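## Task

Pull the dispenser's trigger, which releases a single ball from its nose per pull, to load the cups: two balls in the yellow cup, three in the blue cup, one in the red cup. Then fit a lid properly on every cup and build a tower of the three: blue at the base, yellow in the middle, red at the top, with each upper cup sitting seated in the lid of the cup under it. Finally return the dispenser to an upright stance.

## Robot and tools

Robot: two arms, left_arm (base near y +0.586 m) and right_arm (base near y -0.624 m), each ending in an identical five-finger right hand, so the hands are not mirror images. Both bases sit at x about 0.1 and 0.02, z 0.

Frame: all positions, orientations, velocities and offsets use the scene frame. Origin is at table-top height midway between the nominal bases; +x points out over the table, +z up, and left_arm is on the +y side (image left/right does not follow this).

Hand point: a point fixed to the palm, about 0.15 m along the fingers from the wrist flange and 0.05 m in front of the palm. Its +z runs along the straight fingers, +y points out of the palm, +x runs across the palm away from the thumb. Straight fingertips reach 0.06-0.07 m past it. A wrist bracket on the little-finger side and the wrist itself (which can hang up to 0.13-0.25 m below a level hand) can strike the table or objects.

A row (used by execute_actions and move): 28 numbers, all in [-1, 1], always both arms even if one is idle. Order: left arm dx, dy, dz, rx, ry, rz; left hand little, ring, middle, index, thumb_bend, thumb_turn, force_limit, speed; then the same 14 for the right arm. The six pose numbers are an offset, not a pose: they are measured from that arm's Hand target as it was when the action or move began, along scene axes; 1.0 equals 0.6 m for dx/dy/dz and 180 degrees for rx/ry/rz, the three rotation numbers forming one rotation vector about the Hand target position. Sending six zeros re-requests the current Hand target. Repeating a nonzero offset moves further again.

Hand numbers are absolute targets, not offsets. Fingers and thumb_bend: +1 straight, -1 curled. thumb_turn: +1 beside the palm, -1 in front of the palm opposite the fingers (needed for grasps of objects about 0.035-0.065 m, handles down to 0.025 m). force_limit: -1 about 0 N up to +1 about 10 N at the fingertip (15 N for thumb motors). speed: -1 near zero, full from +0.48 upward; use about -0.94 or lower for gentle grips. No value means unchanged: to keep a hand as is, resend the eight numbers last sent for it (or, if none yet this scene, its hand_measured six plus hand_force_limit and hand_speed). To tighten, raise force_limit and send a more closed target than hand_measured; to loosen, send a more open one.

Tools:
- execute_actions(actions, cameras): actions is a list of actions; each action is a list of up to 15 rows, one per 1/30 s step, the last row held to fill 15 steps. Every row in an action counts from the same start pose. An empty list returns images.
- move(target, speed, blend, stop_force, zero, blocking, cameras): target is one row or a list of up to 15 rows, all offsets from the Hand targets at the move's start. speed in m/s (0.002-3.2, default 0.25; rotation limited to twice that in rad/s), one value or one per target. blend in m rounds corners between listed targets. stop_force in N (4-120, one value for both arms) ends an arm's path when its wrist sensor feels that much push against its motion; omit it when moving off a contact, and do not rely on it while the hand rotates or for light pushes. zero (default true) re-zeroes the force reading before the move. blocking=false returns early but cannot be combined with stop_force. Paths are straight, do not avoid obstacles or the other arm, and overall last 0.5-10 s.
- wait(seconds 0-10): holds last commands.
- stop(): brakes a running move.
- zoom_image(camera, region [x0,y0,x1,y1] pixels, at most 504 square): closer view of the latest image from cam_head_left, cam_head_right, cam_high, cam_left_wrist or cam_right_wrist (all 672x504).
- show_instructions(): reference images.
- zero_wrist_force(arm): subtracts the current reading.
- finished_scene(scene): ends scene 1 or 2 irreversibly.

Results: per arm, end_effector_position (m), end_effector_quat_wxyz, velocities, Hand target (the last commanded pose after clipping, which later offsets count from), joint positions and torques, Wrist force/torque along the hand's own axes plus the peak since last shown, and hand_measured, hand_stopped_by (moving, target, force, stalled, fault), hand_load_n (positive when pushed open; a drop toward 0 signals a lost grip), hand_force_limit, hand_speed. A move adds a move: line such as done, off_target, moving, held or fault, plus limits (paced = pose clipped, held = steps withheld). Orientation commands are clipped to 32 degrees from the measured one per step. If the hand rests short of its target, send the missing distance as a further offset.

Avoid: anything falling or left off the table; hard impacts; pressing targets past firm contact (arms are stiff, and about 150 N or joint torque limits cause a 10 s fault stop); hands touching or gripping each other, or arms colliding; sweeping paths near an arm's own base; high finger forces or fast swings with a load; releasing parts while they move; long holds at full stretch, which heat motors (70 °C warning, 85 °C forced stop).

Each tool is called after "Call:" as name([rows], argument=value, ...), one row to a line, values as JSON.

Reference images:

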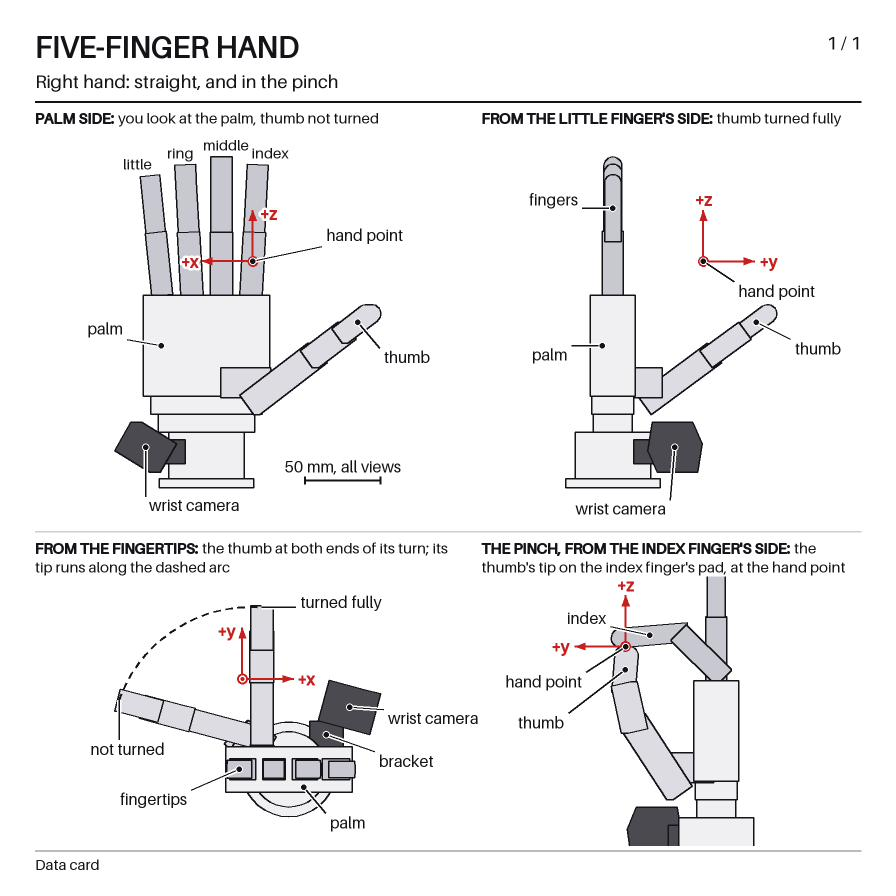

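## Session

Call:
execute_actions(actions=[])

Scene clock: 0.00 s.
left_arm: end_effector_position=(-0.0047, +1.1170, +0.5299) hand_measured=(+1.000, +1.000, +1.000, +1.000, +1.000, +1.000) hand_load_n=(+0.0, +0.0, +0.0, +0.0, +0.0, +0.0) hand_stopped_by=(target, target, target, target, target, target) hand_force_limit=0.00 hand_speed=-0.80 end_effector_quat_wxyz=(-0.009, +0.704, -0.710, +0.012) | right_arm: end_effector_position=(+0.1993, -1.0612, +0.6573) hand_measured=(+1.000, +1.000, +1.000, +1.000, +1.000, +1.000) hand_load_n=(+0.0, +0.0, +0.0, +0.0, +0.0, +0.0) hand_stopped_by=(target, target, target, target, target, target) hand_force_limit=0.00 hand_speed=-0.80 end_effector_quat_wxyz=(-0.017, +0.681, +0.732, -0.001)
Joint positions: left_arm=[1.319 -1.536 1.526 1.579 1.601 -1.809] | right_arm=[-1.725 -1.633 1.401 1.822 1.599 -1.764]
Joint velocities: within noise
Joint torques (N m): no reading
Motor temperatures (°C): left_arm=[25 31 32 35 31 32] | right_arm=[23 31 36 30 32 30]
Wrist force (N): no reading
Wrist torque (N m): no reading
Wrist force, peak (N): no reading
Hand target: left_arm -0.0047, +1.1170, +0.5299; -0.009, +0.704, -0.710, +0.012 | right_arm +0.1993, -1.0612, +0.6573; -0.017, +0.681, +0.732, -0.001
camera_calibration:
cam_left_wrist: T_world_to_cam=[[-0.975335, -0.217002, -0.0403904, 0.25863], [-0.206989, 0.835626, 0.508807, -1.20211], [-0.0766608, 0.504617, -0.859933, 0.00649148], [0, 0, 0, 1]] pos_world=[0.00392473, 1.05737, 0.627672]
cam_right_wrist: T_world_to_cam=[[0.942253, 0.327929, -0.0679759, 0.211931], [0.316602, -0.806053, 0.500043, -1.25176], [0.109186, -0.492688, -0.863329, 0.139208], [0, 0, 0, 1]] pos_world=[0.181417, -1.0099, 0.760521]

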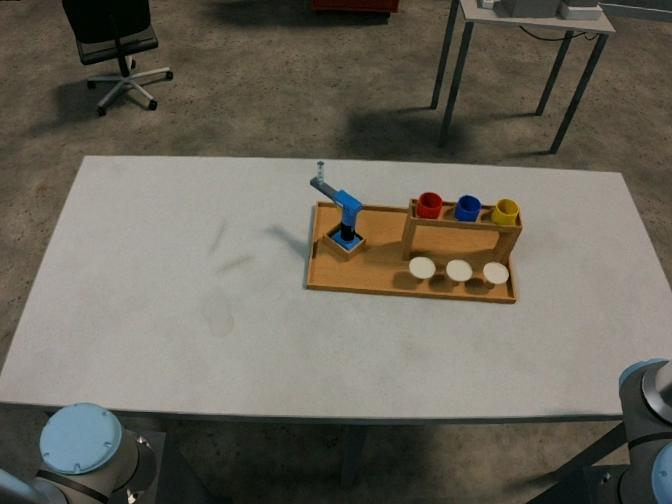

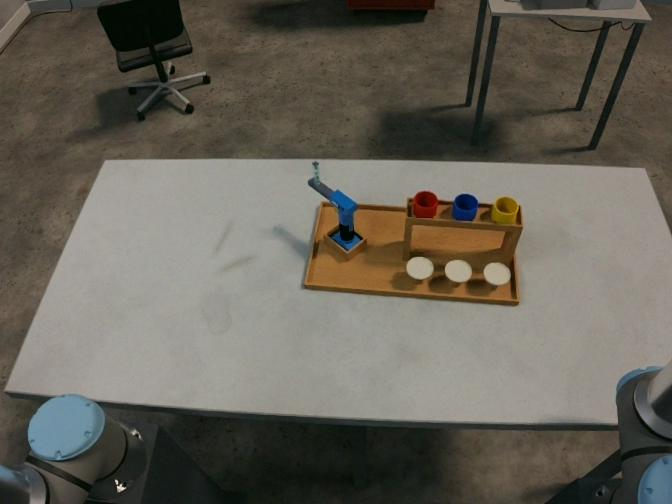

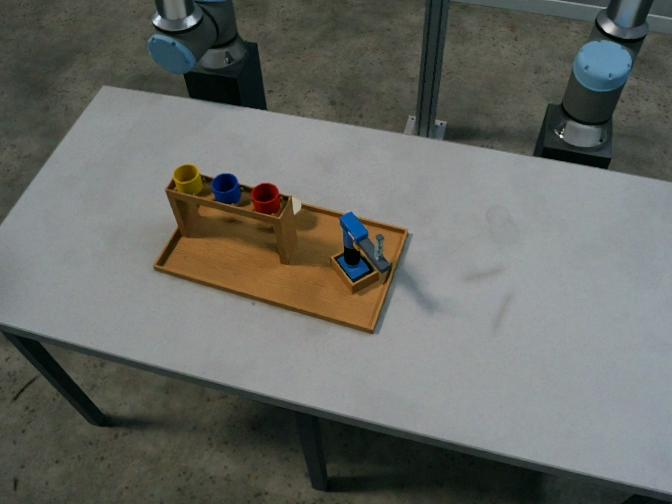

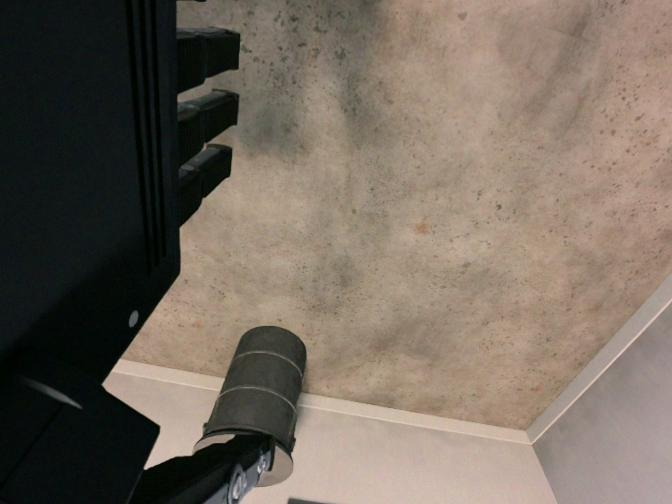

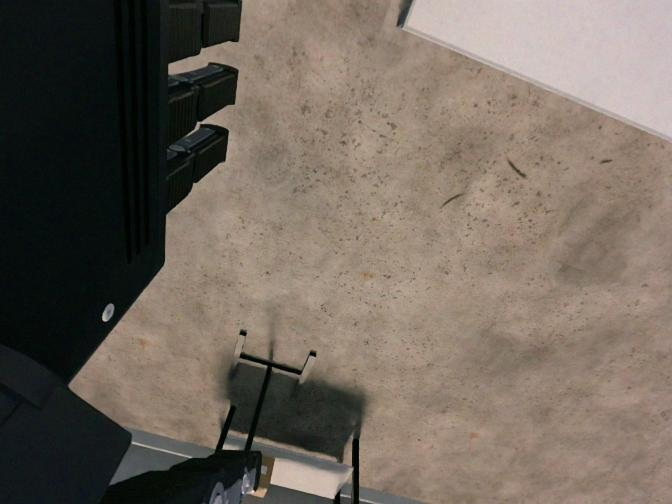

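Call:
zoom_image(camera="cam_head_left", region=[300, 155, 420, 295])

Call:
zoom_image(camera="cam_head_left", region=[390, 180, 530, 305])

Call:
zoom_image(camera="cam_head_right", region=[300, 155, 420, 295])

Call:
zoom_image(camera="cam_head_right", region=[390, 180, 530, 305])

Call:
zoom_image(camera="cam_high", region=[310, 190, 420, 340])

Call:
zoom_image(camera="cam_high", region=[150, 150, 310, 280])

Scaled by 3.600 from the camera's 672x504 image, which has a finer 960x720 frame.

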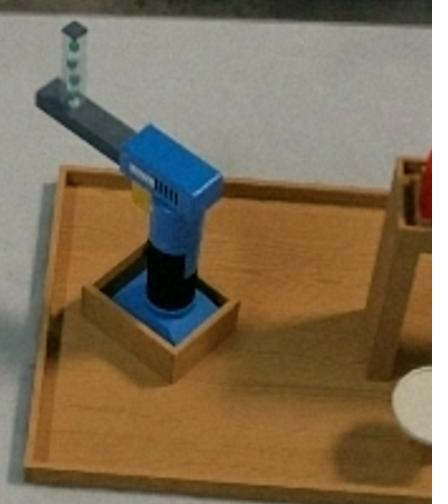

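Scaled by 3.600 from the camera's 672x504 image, which has a finer 960x720 frame.

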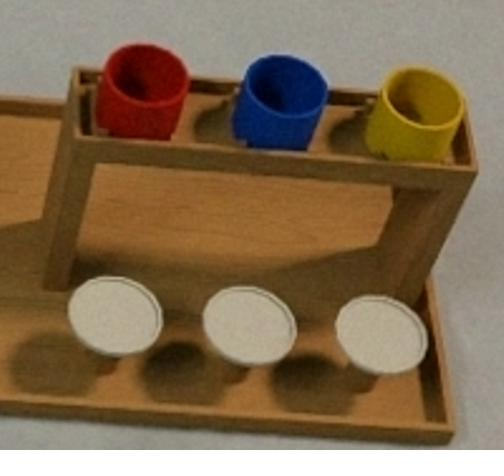

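Scaled by 3.600 from the camera's 672x504 image, which has a finer 960x720 frame.

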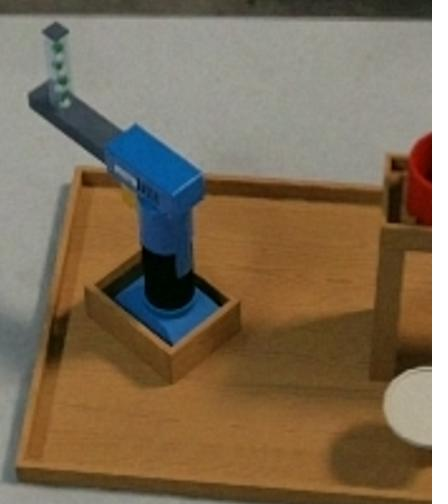

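Scaled by 3.600 from the camera's 672x504 image, which has a finer 960x720 frame.

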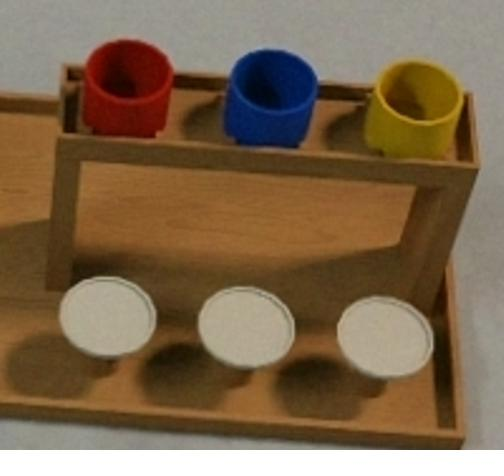

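Scaled by 3.360 from the camera's 672x504 image, which has a finer 960x720 frame.

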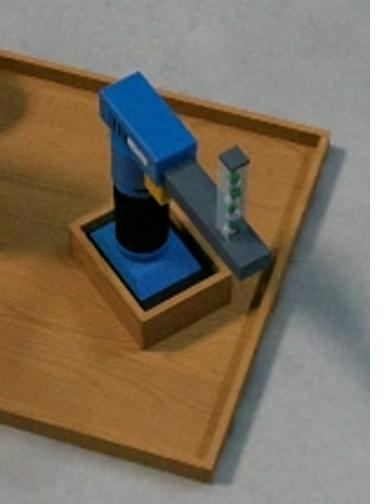

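Scaled by 3.150 from the camera's 672x504 image, which has a finer 960x720 frame.

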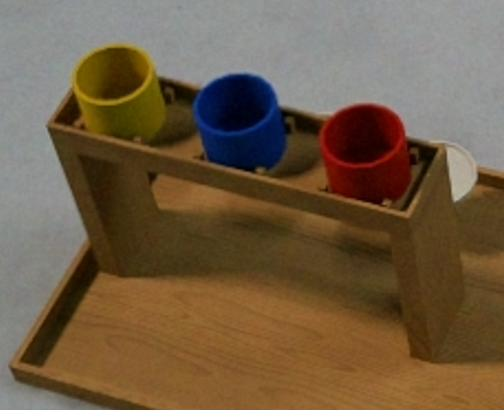

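Call:
move([
  [0,0,0,0,0,0,1,1,1,1,1,1,0,-0.8,0.379,0.369,0,0,0,0.2222,1,1,1,1,1,1,0,-0.8],
  [0,0,0,0,0,0,1,1,1,1,1,1,0,-0.8,0.465,0.855,0,0,0,0.4444,1,1,1,1,1,1,0,-0.8],
  [0,0,0,0,0,0,1,1,1,1,1,1,0,-0.8,0.30,1.22,0,0,0,0.6111,1,1,1,1,1,1,0,-0.8],
], speed=0.45, blend=[0.1,0.1,0])

every number of target 3 of 3 must lie in its column's range; nothing of the call was run
Scene clock: 169.83 s.
left_arm: end_effector_position=(-0.0047, +1.1170, +0.5299) hand_measured=(+1.000, +1.000, +1.000, +1.000, +1.000, +1.000) hand_load_n=(+0.0, +0.0, +0.0, +0.0, +0.0, +0.0) hand_stopped_by=(target, target, target, target, target, target) hand_force_limit=0.00 hand_speed=-0.80 end_effector_quat_wxyz=(-0.009, +0.704, -0.710, +0.012) | right_arm: end_effector_position=(+0.1993, -1.0612, +0.6573) hand_measured=(+1.000, +1.000, +1.000, +1.000, +1.000, +1.000) hand_load_n=(+0.0, +0.0, +0.0, +0.0, -0.5, +0.0) hand_stopped_by=(target, target, target, target, target, target) hand_force_limit=0.00 hand_speed=-0.80 end_effector_quat_wxyz=(-0.017, +0.681, +0.732, -0.001)
Joint positions: left_arm=[1.319 -1.536 1.526 1.579 1.601 -1.809] | right_arm=[-1.725 -1.633 1.401 1.822 1.599 -1.764]
Joint torques (N m): left_arm=[0.08 -44.13 -40.12 3.73 -0.08 0.23] | right_arm=[-0.01 -29.14 -39.49 4.54 -0.3 -0.35]
Wrist force (N): left_arm=[-0.1 0.2 -0.1] | right_arm=[-0.1 0.0 0.2]
Wrist torque (N m): left_arm=[0.04 0.01 0.01] | right_arm=[-0.01 0.00 0.00]
Wrist force, peak (N): left_arm=[-0.4 -0.4 -0.3] | right_arm=[-0.6 0.1 0.9]
Hand target: left_arm -0.0047, +1.1170, +0.5299; -0.009, +0.704, -0.710, +0.012 | right_arm +0.1993, -1.0612, +0.6573; -0.017, +0.681, +0.732, -0.001

Call:
move([
  [0,0,0,0,0,0,1,1,1,1,1,1,0,-0.8,0.398,0.364,0,0,0,0.2222,1,1,1,1,1,-1,0,0.3],
  [0,0,0,0,0,0,1,1,1,1,1,1,0,-0.8,0.476,0.865,0,0,0,0.431,1,1,1,1,1,-1,0,0.3],
], speed=0.45, blend=[0.1,0])

Scene clock: 177.53 s.
left_arm: end_effector_position=(-0.0047, +1.1170, +0.5299) hand_measured=(+1.000, +1.000, +1.000, +1.000, +1.000, +1.000) hand_load_n=(+0.0, +0.0, +0.0, +0.0, +0.0, +0.0) hand_stopped_by=(target, target, target, target, target, target) hand_force_limit=0.00 hand_speed=-0.80 end_effector_quat_wxyz=(-0.009, +0.704, -0.710, +0.012) | right_arm: end_effector_position=(+0.4849, -0.5423, +0.6573) hand_measured=(+1.000, +1.000, +1.000, +1.000, +1.000, -1.000) hand_load_n=(+0.0, +0.0, +0.0, +0.0, -0.5, +0.0) hand_stopped_by=(target, target, target, target, target, target) hand_force_limit=0.00 hand_speed=0.30 end_effector_quat_wxyz=(-0.012, +0.073, +0.997, -0.011)
Joint positions: left_arm=[1.319 -1.536 1.526 1.579 1.601 -1.809] | right_arm=[-0.37 -1.633 1.4 1.822 1.599 -1.762]
Joint torques (N m): left_arm=[-1.35 -42.69 -40.04 3.92 -0.02 0.33] | right_arm=[9.12 -20.53 -46.81 7.22 2.22 3.16]
Motor temperatures (°C): left_arm=[25 31 32 35 31 32] | right_arm=[23 31 36 30 32 30]
Wrist force (N): left_arm=[0.0 0.0 0.1] | right_arm=[-0.4 -0.1 0.8]
Wrist torque (N m): left_arm=[-0.01 -0.01 0.00] | right_arm=[-0.05 0.01 -0.19]
Wrist force, peak (N): left_arm=[-0.2 -0.2 -0.5] | right_arm=[-0.4 2.4 0.8]
Hand target: left_arm -0.0047, +1.1170, +0.5299; -0.009, +0.704, -0.710, +0.012 | right_arm +0.4849, -0.5422, +0.6573; -0.012, +0.073, +0.997, -0.011
Off the commanded pose: left_arm 0.000 m, 0 deg | right_arm 0.000 m, 0 deg.
move: done

Call:
move(target=[0,0,0,0,0,0,1,1,1,1,1,1,0,-0.8,0.192,0.57,-0.295,0.1611,-0.4963,0.2267,1,1,1,1,1,-1,0,0.3], speed=0.45)

Call:
move(target=[0,0,0,0,0,0,1,1,1,1,1,1,0,-0.8,0.103,0.322,-0.367,0,0,0,1,1,1,1,1,-1,0,0.3], speed=0.35, cameras=["all"])

Scene clock: 194.80 s.
left_arm: end_effector_position=(-0.0047, +1.1170, +0.5299) hand_measured=(+1.000, +1.000, +1.000, +1.000, +1.000, +1.000) hand_load_n=(+0.0, +0.0, +0.0, +0.0, +0.0, +0.0) hand_stopped_by=(target, target, target, target, target, target) hand_force_limit=0.00 hand_speed=-0.80 end_effector_quat_wxyz=(-0.009, +0.704, -0.710, +0.012) | right_arm: end_effector_position=(+0.6001, -0.2002, +0.4803) hand_measured=(+1.000, +1.000, +1.000, +1.000, +1.000, -1.000) hand_load_n=(+0.0, +0.0, -0.5, +0.0, +0.0, +0.0) hand_stopped_by=(target, target, target, target, target, target) hand_force_limit=0.00 hand_speed=0.30 end_effector_quat_wxyz=(+0.658, -0.259, +0.658, +0.258)
Joint positions: left_arm=[1.319 -1.536 1.526 1.579 1.601 -1.809] | right_arm=[0.023 -1.722 2.111 -0.388 0.876 -1.573]
Joint torques (N m): left_arm=[-1.33 -43.57 -41.21 4.19 0.06 0.29] | right_arm=[13.18 -17.56 -35.94 -3.95 2.08 3.14]
Wrist force (N): left_arm=[-0.1 -0.1 -0.3] | right_arm=[0.4 -0.3 0.9]
Wrist torque (N m): left_arm=[0.00 0.02 -0.01] | right_arm=[-0.24 0.12 -0.14]
Wrist force, peak (N): left_arm=[0.0 -0.3 -0.5] | right_arm=[1.3 0.6 1.3]
Hand target: left_arm -0.0047, +1.1170, +0.5299; -0.009, +0.704, -0.710, +0.012 | right_arm +0.6001, -0.2002, +0.4803; +0.658, -0.259, +0.658, +0.259
Off the commanded pose: left_arm 0.000 m, 0 deg | right_arm 0.000 m, 0 deg.
move: done

Scene clock: 196.30 s.
left_arm: end_effector_position=(-0.0047, +1.1170, +0.5299) hand_measured=(+1.000, +1.000, +1.000, +1.000, +1.000, +1.000) hand_load_n=(+0.0, +0.0, +0.0, +0.0, +0.0, -0.5) hand_stopped_by=(target, target, target, target, target, target) hand_force_limit=0.00 hand_speed=-0.80 end_effector_quat_wxyz=(-0.009, +0.704, -0.710, +0.012) | right_arm: end_effector_position=(+0.6619, -0.0071, +0.2602) hand_measured=(+1.000, +1.000, +1.000, +1.000, +1.000, -1.000) hand_load_n=(+0.0, +0.0, +0.0, +0.0, +0.0, +0.0) hand_stopped_by=(target, target, target, target, target, target) hand_force_limit=0.00 hand_speed=0.30 end_effector_quat_wxyz=(+0.658, -0.259, +0.658, +0.259)
Joint positions: left_arm=[1.319 -1.536 1.526 1.579 1.601 -1.809] | right_arm=[0.361 -1.234 2.033 -0.798 1.214 -1.572]
Joint torques (N m): left_arm=[-0.52 -42 -39.88 4.05 0.03 -0.01] | right_arm=[11.42 -50.12 -39.03 -5.5 2.11 3.5]
Wrist force (N): left_arm=[-0.2 -0.3 -0.1] | right_arm=[-0.8 -0.3 0.5]
Wrist torque (N m): left_arm=[-0.03 0.03 -0.02] | right_arm=[-0.28 0.31 -0.27]
Wrist force, peak (N): left_arm=[-0.4 0.3 -0.4] | right_arm=[1.4 0.0 1.7]
Hand target: left_arm -0.0047, +1.1170, +0.5299; -0.009, +0.704, -0.710, +0.012 | right_arm +0.6619, -0.0070, +0.2601; +0.658, -0.259, +0.658, +0.259
Off the commanded pose: left_arm 0.000 m, 0 deg | right_arm 0.000 m, 0 deg.
move: done
camera_calibration:
cam_left_wrist: T_world_to_cam=[[-0.975335, -0.217002, -0.0403904, 0.25863], [-0.206989, 0.835626, 0.508807, -1.20211], [-0.0766608, 0.504617, -0.859933, 0.00649148], [0, 0, 0, 1]] pos_world=[0.00392473, 1.05737, 0.627672]
cam_right_wrist: T_world_to_cam=[[-0.620501, 0.740153, -0.259137, 0.490379], [-0.55152, -0.176959, 0.815175, 0.147075], [0.557498, 0.648736, 0.518013, -0.382826], [0, 0, 0, 1]] pos_world=[0.59882, -0.0885766, 0.205492]

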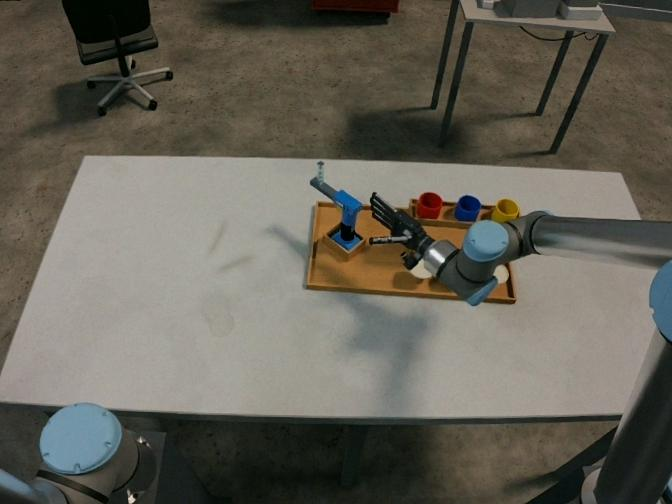

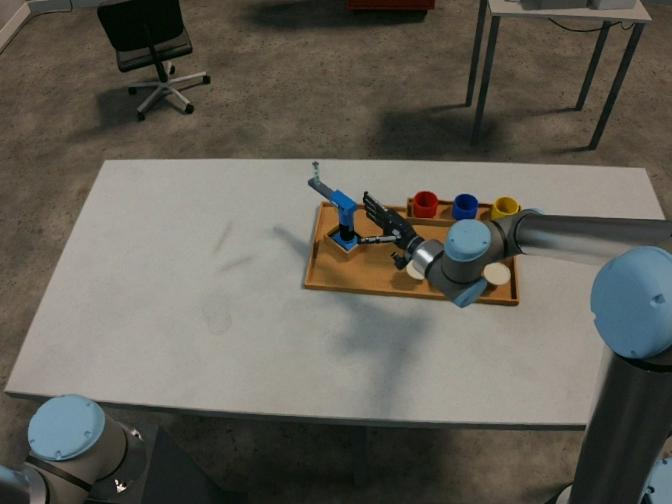

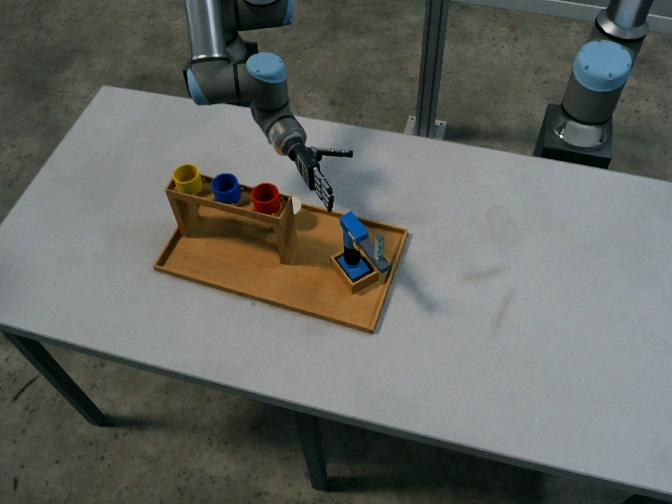

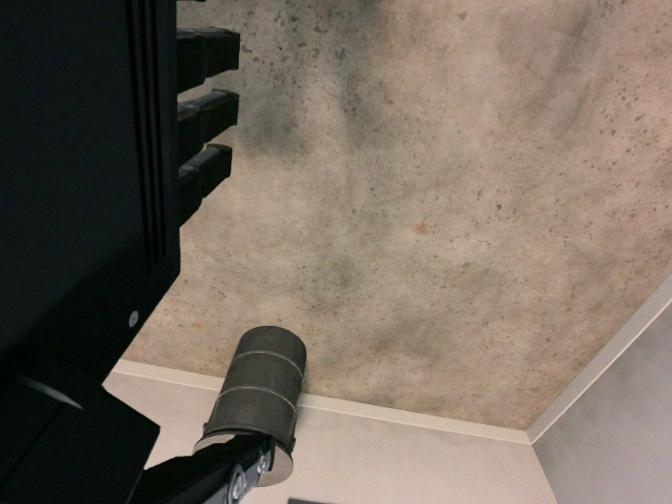

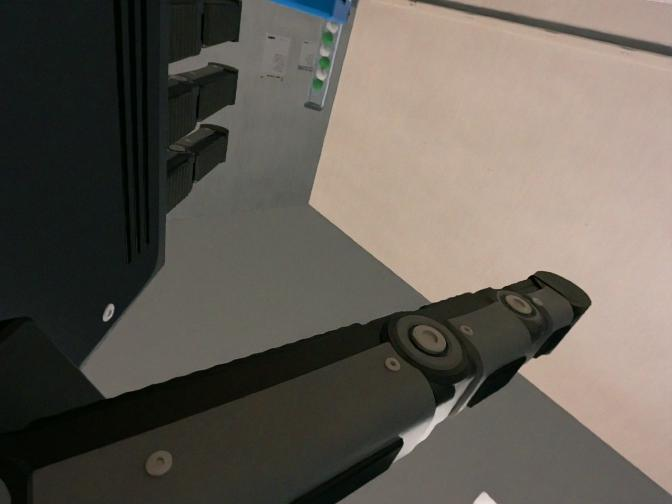

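Call:
zoom_image(camera="cam_head_left", region=[305, 160, 375, 265])

Call:
zoom_image(camera="cam_head_right", region=[302, 160, 372, 265])

Call:
zoom_image(camera="cam_high", region=[325, 200, 395, 300])

Scaled by 4.800 from the camera's 672x504 image, which has a finer 960x720 frame.

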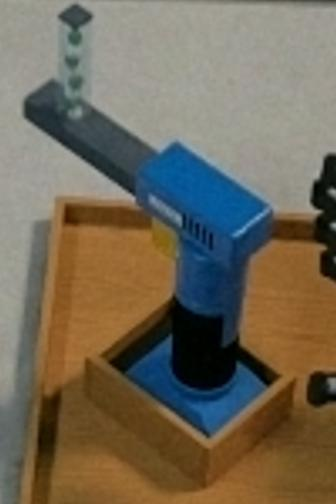

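Scaled by 4.800 from the camera's 672x504 image, which has a finer 960x720 frame.

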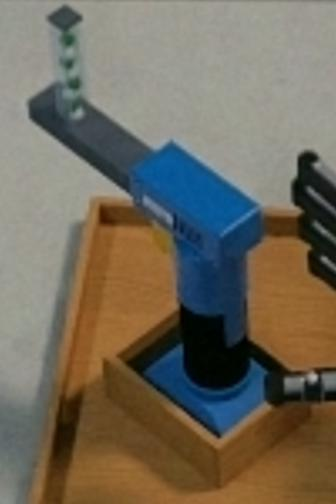

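Scaled by 5.040 from the camera's 672x504 image, which has a finer 960x720 frame.

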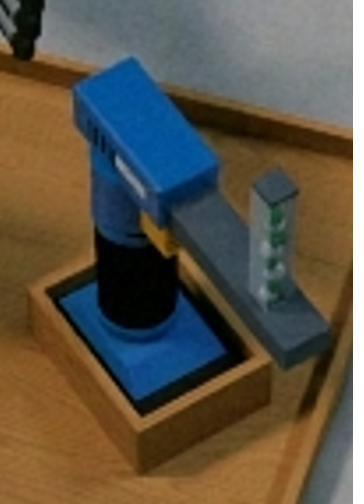

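Call:
move(target=[0,0,0,0,0,0,1,1,1,1,1,1,0,-0.8,0.0367,-0.0042,-0.1978,0,0,0.0194,1,1,1,1,1,-1,0,0.3], speed=0.25, cameras=["all"])

Call:
zoom_image(camera="cam_head_left", region=[305, 160, 425, 270])

Call:
zoom_image(camera="cam_high", region=[285, 170, 405, 290])

Scene clock: 249.53 s.
left_arm: end_effector_position=(-0.0047, +1.1170, +0.5299) hand_measured=(+1.000, +1.000, +1.000, +1.000, +1.000, +1.000) hand_load_n=(+0.0, +0.0, +0.0, +0.0, +0.0, +0.0) hand_stopped_by=(target, target, target, target, target, target) hand_force_limit=0.00 hand_speed=-0.80 end_effector_quat_wxyz=(-0.009, +0.704, -0.710, +0.012) | right_arm: end_effector_position=(+0.6839, -0.0095, +0.1415) hand_measured=(+1.000, +1.000, +1.000, +1.000, +1.000, -1.000) hand_load_n=(+0.0, +0.0, +0.0, +0.0, +0.0, +0.0) hand_stopped_by=(target, target, target, target, target, target) hand_force_limit=0.00 hand_speed=0.30 end_effector_quat_wxyz=(+0.649, -0.279, +0.650, +0.278)
Joint positions: left_arm=[1.319 -1.536 1.526 1.579 1.601 -1.809] | right_arm=[0.322 -1.039 2.031 -0.99 1.115 -1.572]
Joint torques (N m): left_arm=[-0.46 -44.03 -40.3 4.49 0.3 0.12] | right_arm=[-13.64 -60.31 -33.3 -5.39 -2.75 3.42]
Wrist force (N): left_arm=[0.1 -0.2 -0.1] | right_arm=[0.1 0.0 -0.1]
Wrist torque (N m): left_arm=[-0.02 -0.02 0.00] | right_arm=[-0.16 0.21 -0.19]
Wrist force, peak (N): left_arm=[-0.2 -0.4 -0.4] | right_arm=[-2.1 0.0 0.6]
Hand target: left_arm -0.0047, +1.1170, +0.5299; -0.009, +0.704, -0.710, +0.012 | right_arm +0.6839, -0.0095, +0.1414; +0.649, -0.279, +0.650, +0.278
Off the commanded pose: left_arm 0.000 m, 0 deg | right_arm 0.000 m, 0 deg.
move: done
camera_calibration:
cam_left_wrist: T_world_to_cam=[[-0.975335, -0.217002, -0.0403904, 0.25863], [-0.206989, 0.835626, 0.508807, -1.20211], [-0.0766608, 0.504617, -0.859933, 0.00649148], [0, 0, 0, 1]] pos_world=[0.00392473, 1.05737, 0.627672]
cam_right_wrist: T_world_to_cam=[[-0.664353, 0.70103, -0.259213, 0.504788], [-0.53977, -0.210113, 0.815169, 0.247099], [0.516994, 0.681476, 0.517985, -0.304008], [0, 0, 0, 1]] pos_world=[0.625905, -0.0947789, 0.0868923]

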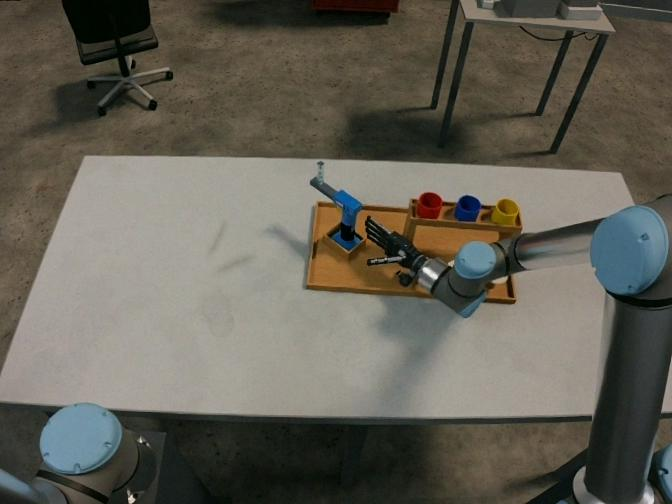

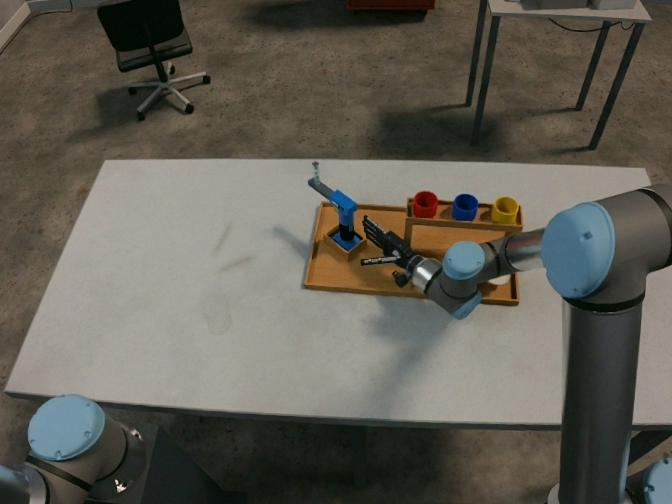

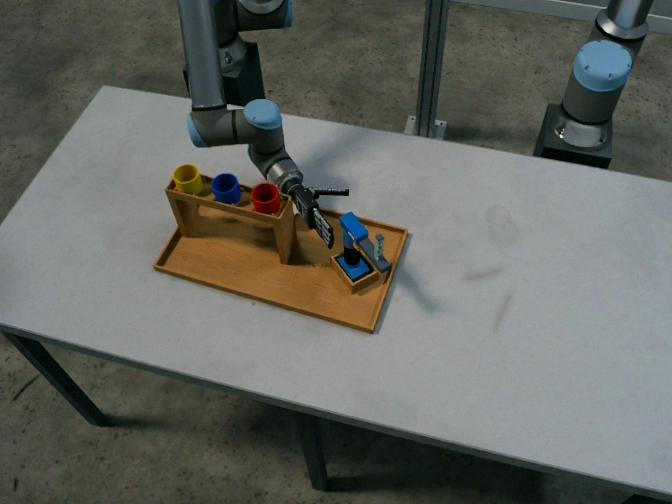

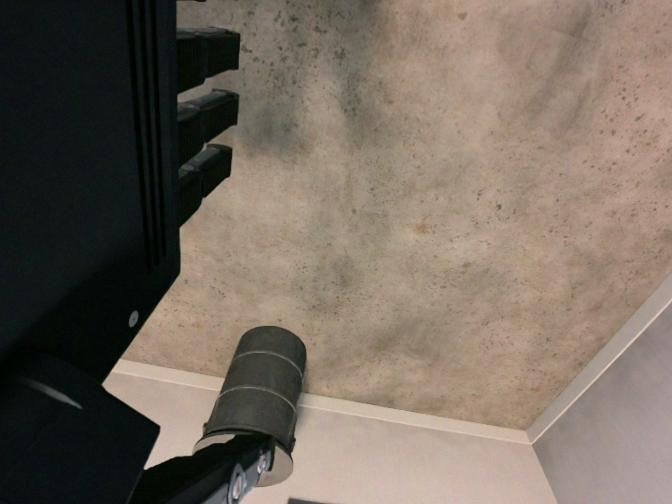

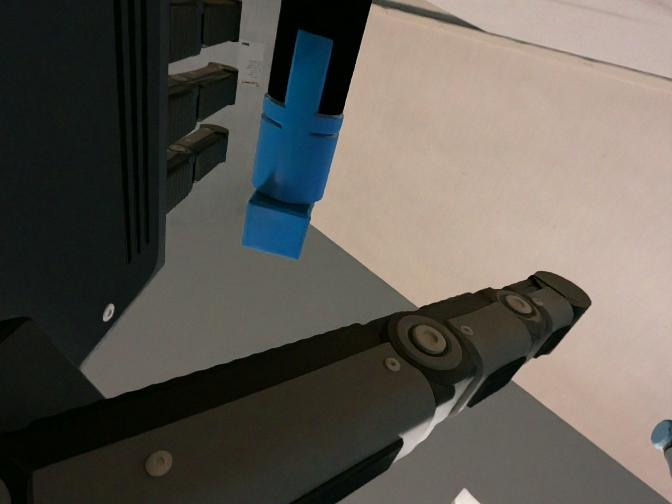

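Scaled by 4.200 from the camera's 672x504 image, which has a finer 960x720 frame.

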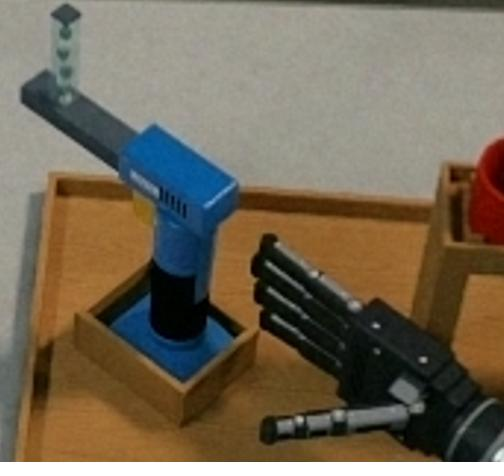

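Scaled by 4.200 from the camera's 672x504 image, which has a finer 960x720 frame.

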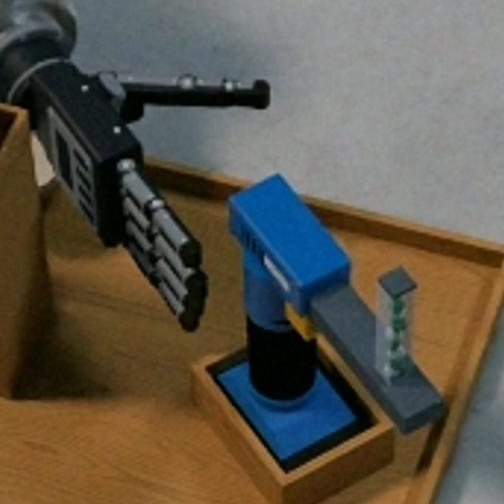

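Call:
move(target=[0,0,0,0,0,0,1,1,1,1,1,1,0,-0.8,0.1672,0.1677,0,0,0,0,1,1,1,1,1,-1,0,0.3], speed=0.08, stop_force=7, cameras=["cam_head_left","cam_head_right","cam_high","cam_right_wrist"])

Call:
zoom_image(camera="cam_head_left", region=[305, 160, 395, 270])

Call:
zoom_image(camera="cam_head_right", region=[305, 160, 395, 270])

Call:
zoom_image(camera="cam_high", region=[305, 190, 405, 290])

Scene clock: 273.57 s.
left_arm: end_effector_position=(-0.0047, +1.1170, +0.5299) hand_measured=(+1.000, +1.000, +1.000, +1.000, +1.000, +1.000) hand_load_n=(+0.0, +0.0, +0.0, +0.0, +0.0, +0.0) hand_stopped_by=(target, target, target, target, target, target) hand_force_limit=0.00 hand_speed=-0.80 end_effector_quat_wxyz=(-0.009, +0.704, -0.710, +0.012) | right_arm: end_effector_position=(+0.7614, +0.0695, +0.1408) hand_measured=(+1.000, +1.000, +1.000, +1.000, +1.000, -1.000) hand_load_n=(+0.0, +0.0, +0.0, +0.0, +0.0, -0.5) hand_stopped_by=(target, target, target, target, target, target) hand_force_limit=0.00 hand_speed=0.30 end_effector_quat_wxyz=(+0.649, -0.280, +0.650, +0.279)
Joint positions: left_arm=[1.319 -1.536 1.526 1.579 1.601 -1.809] | right_arm=[0.386 -0.922 1.797 -0.872 1.178 -1.572]
Joint torques (N m): left_arm=[-0.59 -43.9 -40.41 4.47 -0.06 0.53] | right_arm=[-2.05 -78.67 -31.73 -1.43 0.09 -0.39]
Wrist force (N): left_arm=[-0.1 -0.1 -0.4] | right_arm=[1.2 0.5 0.5]
Wrist torque (N m): left_arm=[0.00 0.02 -0.01] | right_arm=[-0.12 -0.06 -0.12]
Wrist force, peak (N): left_arm=[0.1 -0.3 -0.4] | right_arm=[-4.7 52.8 -35.1]
Hand target: left_arm -0.0047, +1.1170, +0.5299; -0.009, +0.704, -0.710, +0.012 | right_arm +0.7614, +0.0695, +0.1408; +0.649, -0.280, +0.650, +0.279 (not the last commanded pose)
Off the commanded pose: left_arm 0.000 m, 0 deg | right_arm 0.031 m, 0 deg.
FORCE FAULT: contact force on the right arm reached its limit, and that arm stopped. The contact can be on any part of that arm, not only on its tool. That arm's remaining commands of this call were not run. That arm is still stopped at the end of this call. That arm stays stopped for about 10 more seconds. Until then a move that you send moves the other arm only, and its call returns only when the move has ended. Once the stop has ended, the next robot result says so. If the stop ends while you think or write, that arm runs what you send next, counted from a new Hand target: where the arm stands when the stop ends. While its stop runs, that arm, its gripper or tool too, takes no new command. Until it ends, the stop uses up actions while you think or wait. An arm that is not stopped still takes commands.
move: fault (right_arm)
camera_calibration:
cam_right_wrist: T_world_to_cam=[[-0.665459, 0.700135, -0.258797, 0.501444], [-0.538679, -0.210446, 0.815805, 0.305273], [0.516711, 0.682293, 0.51719, -0.397272], [0, 0, 0, 1]] pos_world=[0.703409, -0.0157792, 0.086194]
Images, in order (width x height): cam_head_left 672x504, cam_head_right 672x504, cam_high 672x504, cam_right_wrist 672x504.

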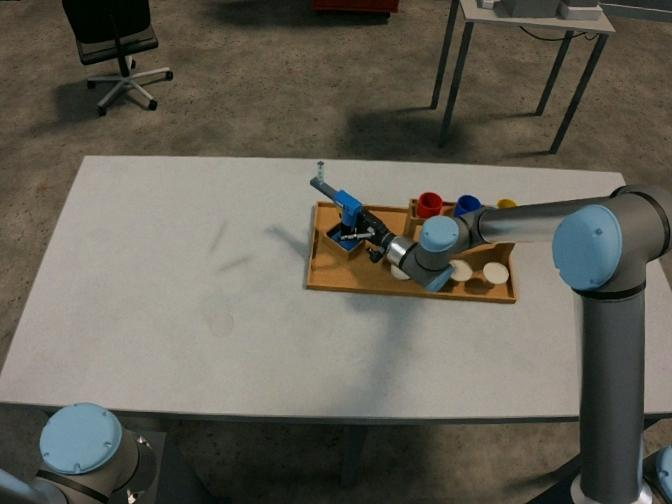

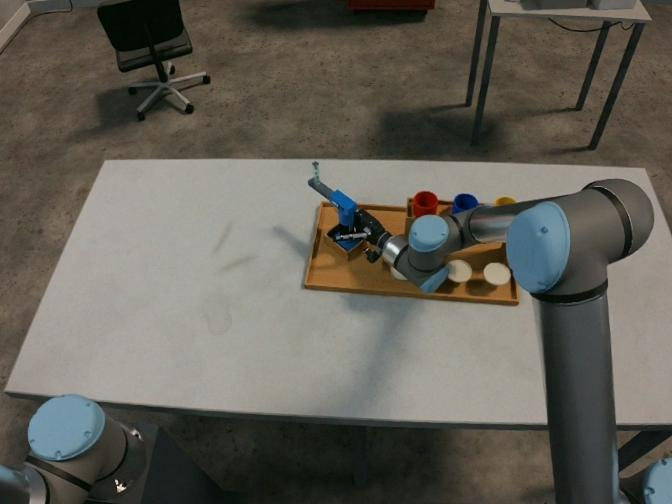

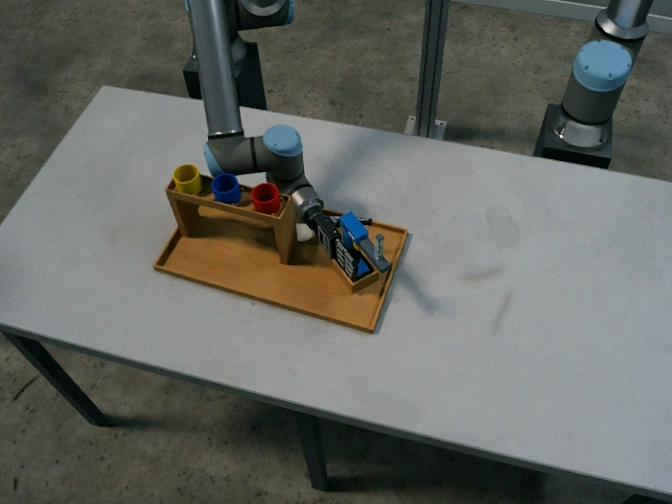

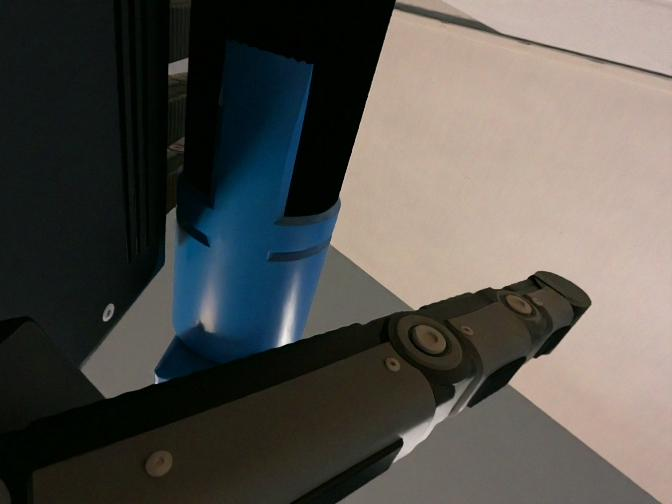

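Scaled by 4.582 from the camera's 672x504 image, which has a finer 960x720 frame.

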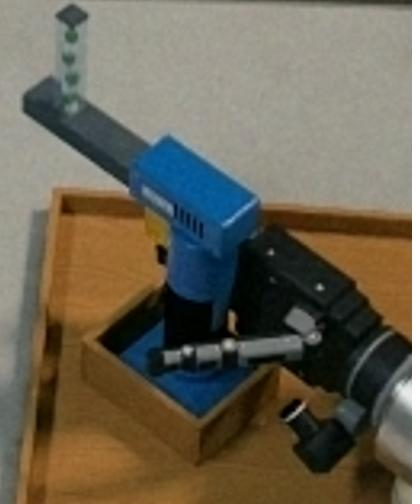

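Scaled by 4.582 from the camera's 672x504 image, which has a finer 960x720 frame.

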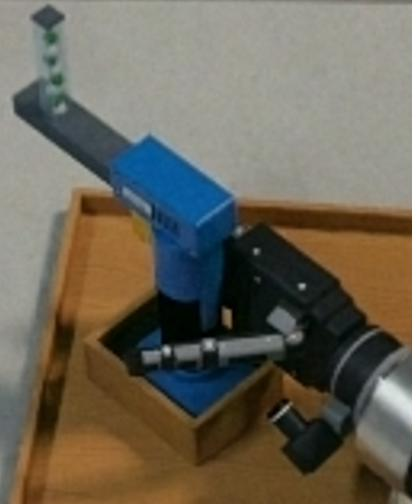

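Scaled by 5.040 from the camera's 672x504 image, which has a finer 960x720 frame.

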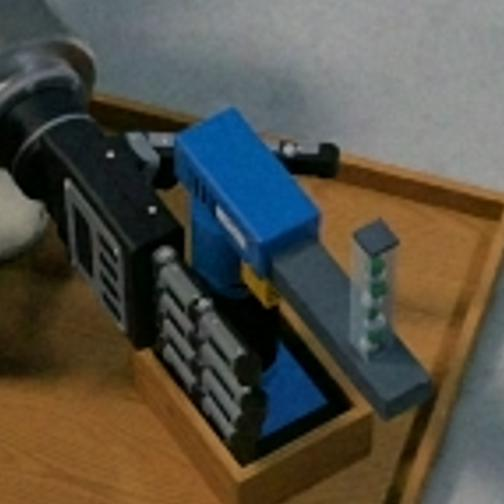

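Call:
zoom_image(camera="cam_head_left", region=[380, 180, 540, 310])

Call:
zoom_image(camera="cam_head_right", region=[380, 180, 540, 310])

Call:
zoom_image(camera="cam_high", region=[150, 100, 350, 280])

Scaled by 3.150 from the camera's 672x504 image, which has a finer 960x720 frame.

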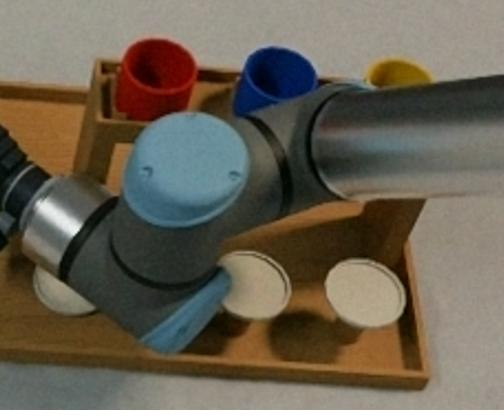

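Scaled by 3.150 from the camera's 672x504 image, which has a finer 960x720 frame.

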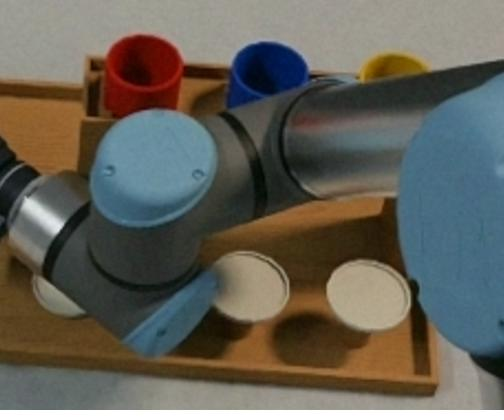

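Scaled by 2.520 from the camera's 672x504 image, which has a finer 960x720 frame.

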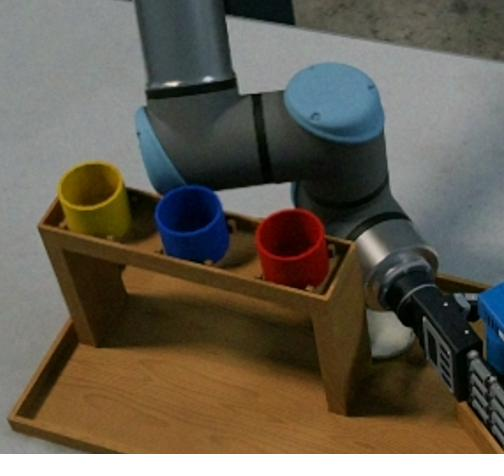

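Call:
zoom_image(camera="cam_high", region=[180, 120, 260, 200])

Call:
zoom_image(camera="cam_high", region=[320, 205, 380, 295])

Call:
zoom_image(camera="cam_head_left", region=[440, 185, 520, 255])

Scaled by 6.300 from the camera's 672x504 image, which has a finer 960x720 frame.

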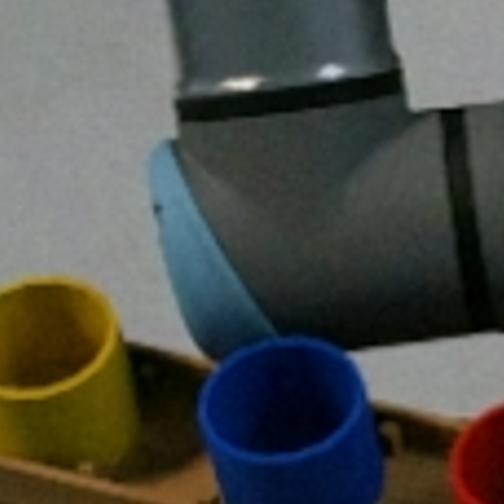

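Scaled by 5.600 from the camera's 672x504 image, which has a finer 960x720 frame.

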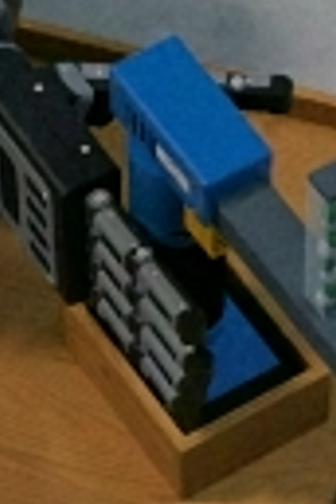

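Scaled by 6.300 from the camera's 672x504 image, which has a finer 960x720 frame.

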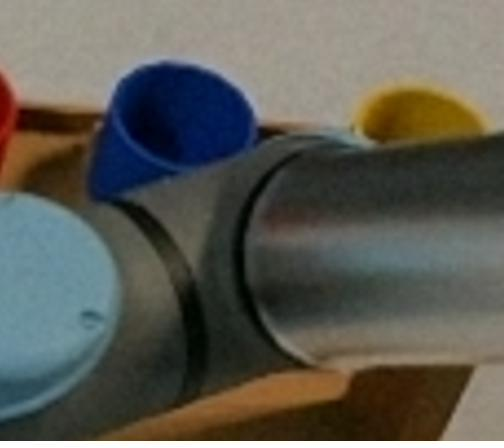

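Call:
wait(seconds=0.5)

Scene clock: 398.97 s.
left_arm: end_effector_position=(-0.0047, +1.1170, +0.5299) hand_measured=(+1.000, +1.000, +1.000, +1.000, +1.000, +1.000) hand_load_n=(+0.5, +0.0, +0.0, +0.0, +0.0, +0.0) hand_stopped_by=(target, target, target, target, target, target) hand_force_limit=0.00 hand_speed=-0.80 end_effector_quat_wxyz=(-0.009, +0.704, -0.710, +0.012) | right_arm: end_effector_position=(+0.7614, +0.0695, +0.1408) hand_measured=(+1.000, +1.000, +1.000, +1.000, +1.000, -1.000) hand_load_n=(+0.0, +0.0, +0.0, +0.0, +0.0, +0.0) hand_stopped_by=(target, target, target, target, target, target) hand_force_limit=0.00 hand_speed=0.30 end_effector_quat_wxyz=(+0.649, -0.280, +0.650, +0.279)
Joint positions: left_arm=[1.319 -1.536 1.526 1.579 1.601 -1.809] | right_arm=[0.386 -0.922 1.797 -0.872 1.178 -1.572]
Joint torques (N m): left_arm=[-1.1 -43.14 -40.45 4.3 -0.07 0.37] | right_arm=[-1.1 -77.4 -30.58 -1.75 -0.3 -0.58]
Wrist force (N): left_arm=[-0.2 -0.2 0.0] | right_arm=[1.1 0.4 0.4]
Wrist torque (N m): left_arm=[-0.03 0.03 -0.02] | right_arm=[-0.12 -0.06 -0.11]
Wrist force, peak (N): left_arm=[-0.3 -0.3 -0.4] | right_arm=[1.7 0.7 0.6]
Hand target: left_arm -0.0047, +1.1170, +0.5299; -0.009, +0.704, -0.710, +0.012 | right_arm +0.7614, +0.0695, +0.1408; +0.649, -0.280, +0.650, +0.279 (not the last commanded pose)
Off the commanded pose: left_arm 0.000 m, 0 deg | right_arm 0.031 m, 0 deg.
FORCE FAULT, CONTINUED: the right arm's stop, for the force fault that an earlier result reported, is over. The rest of the stop counts as 19 of the actions that you can send in this scene. During its stop the right arm's controller moved it back a little. That arm's target is now where it stood when the stop ended, not its last command. That arm accepts commands again.
wait: 0.50 s; at rest from the start


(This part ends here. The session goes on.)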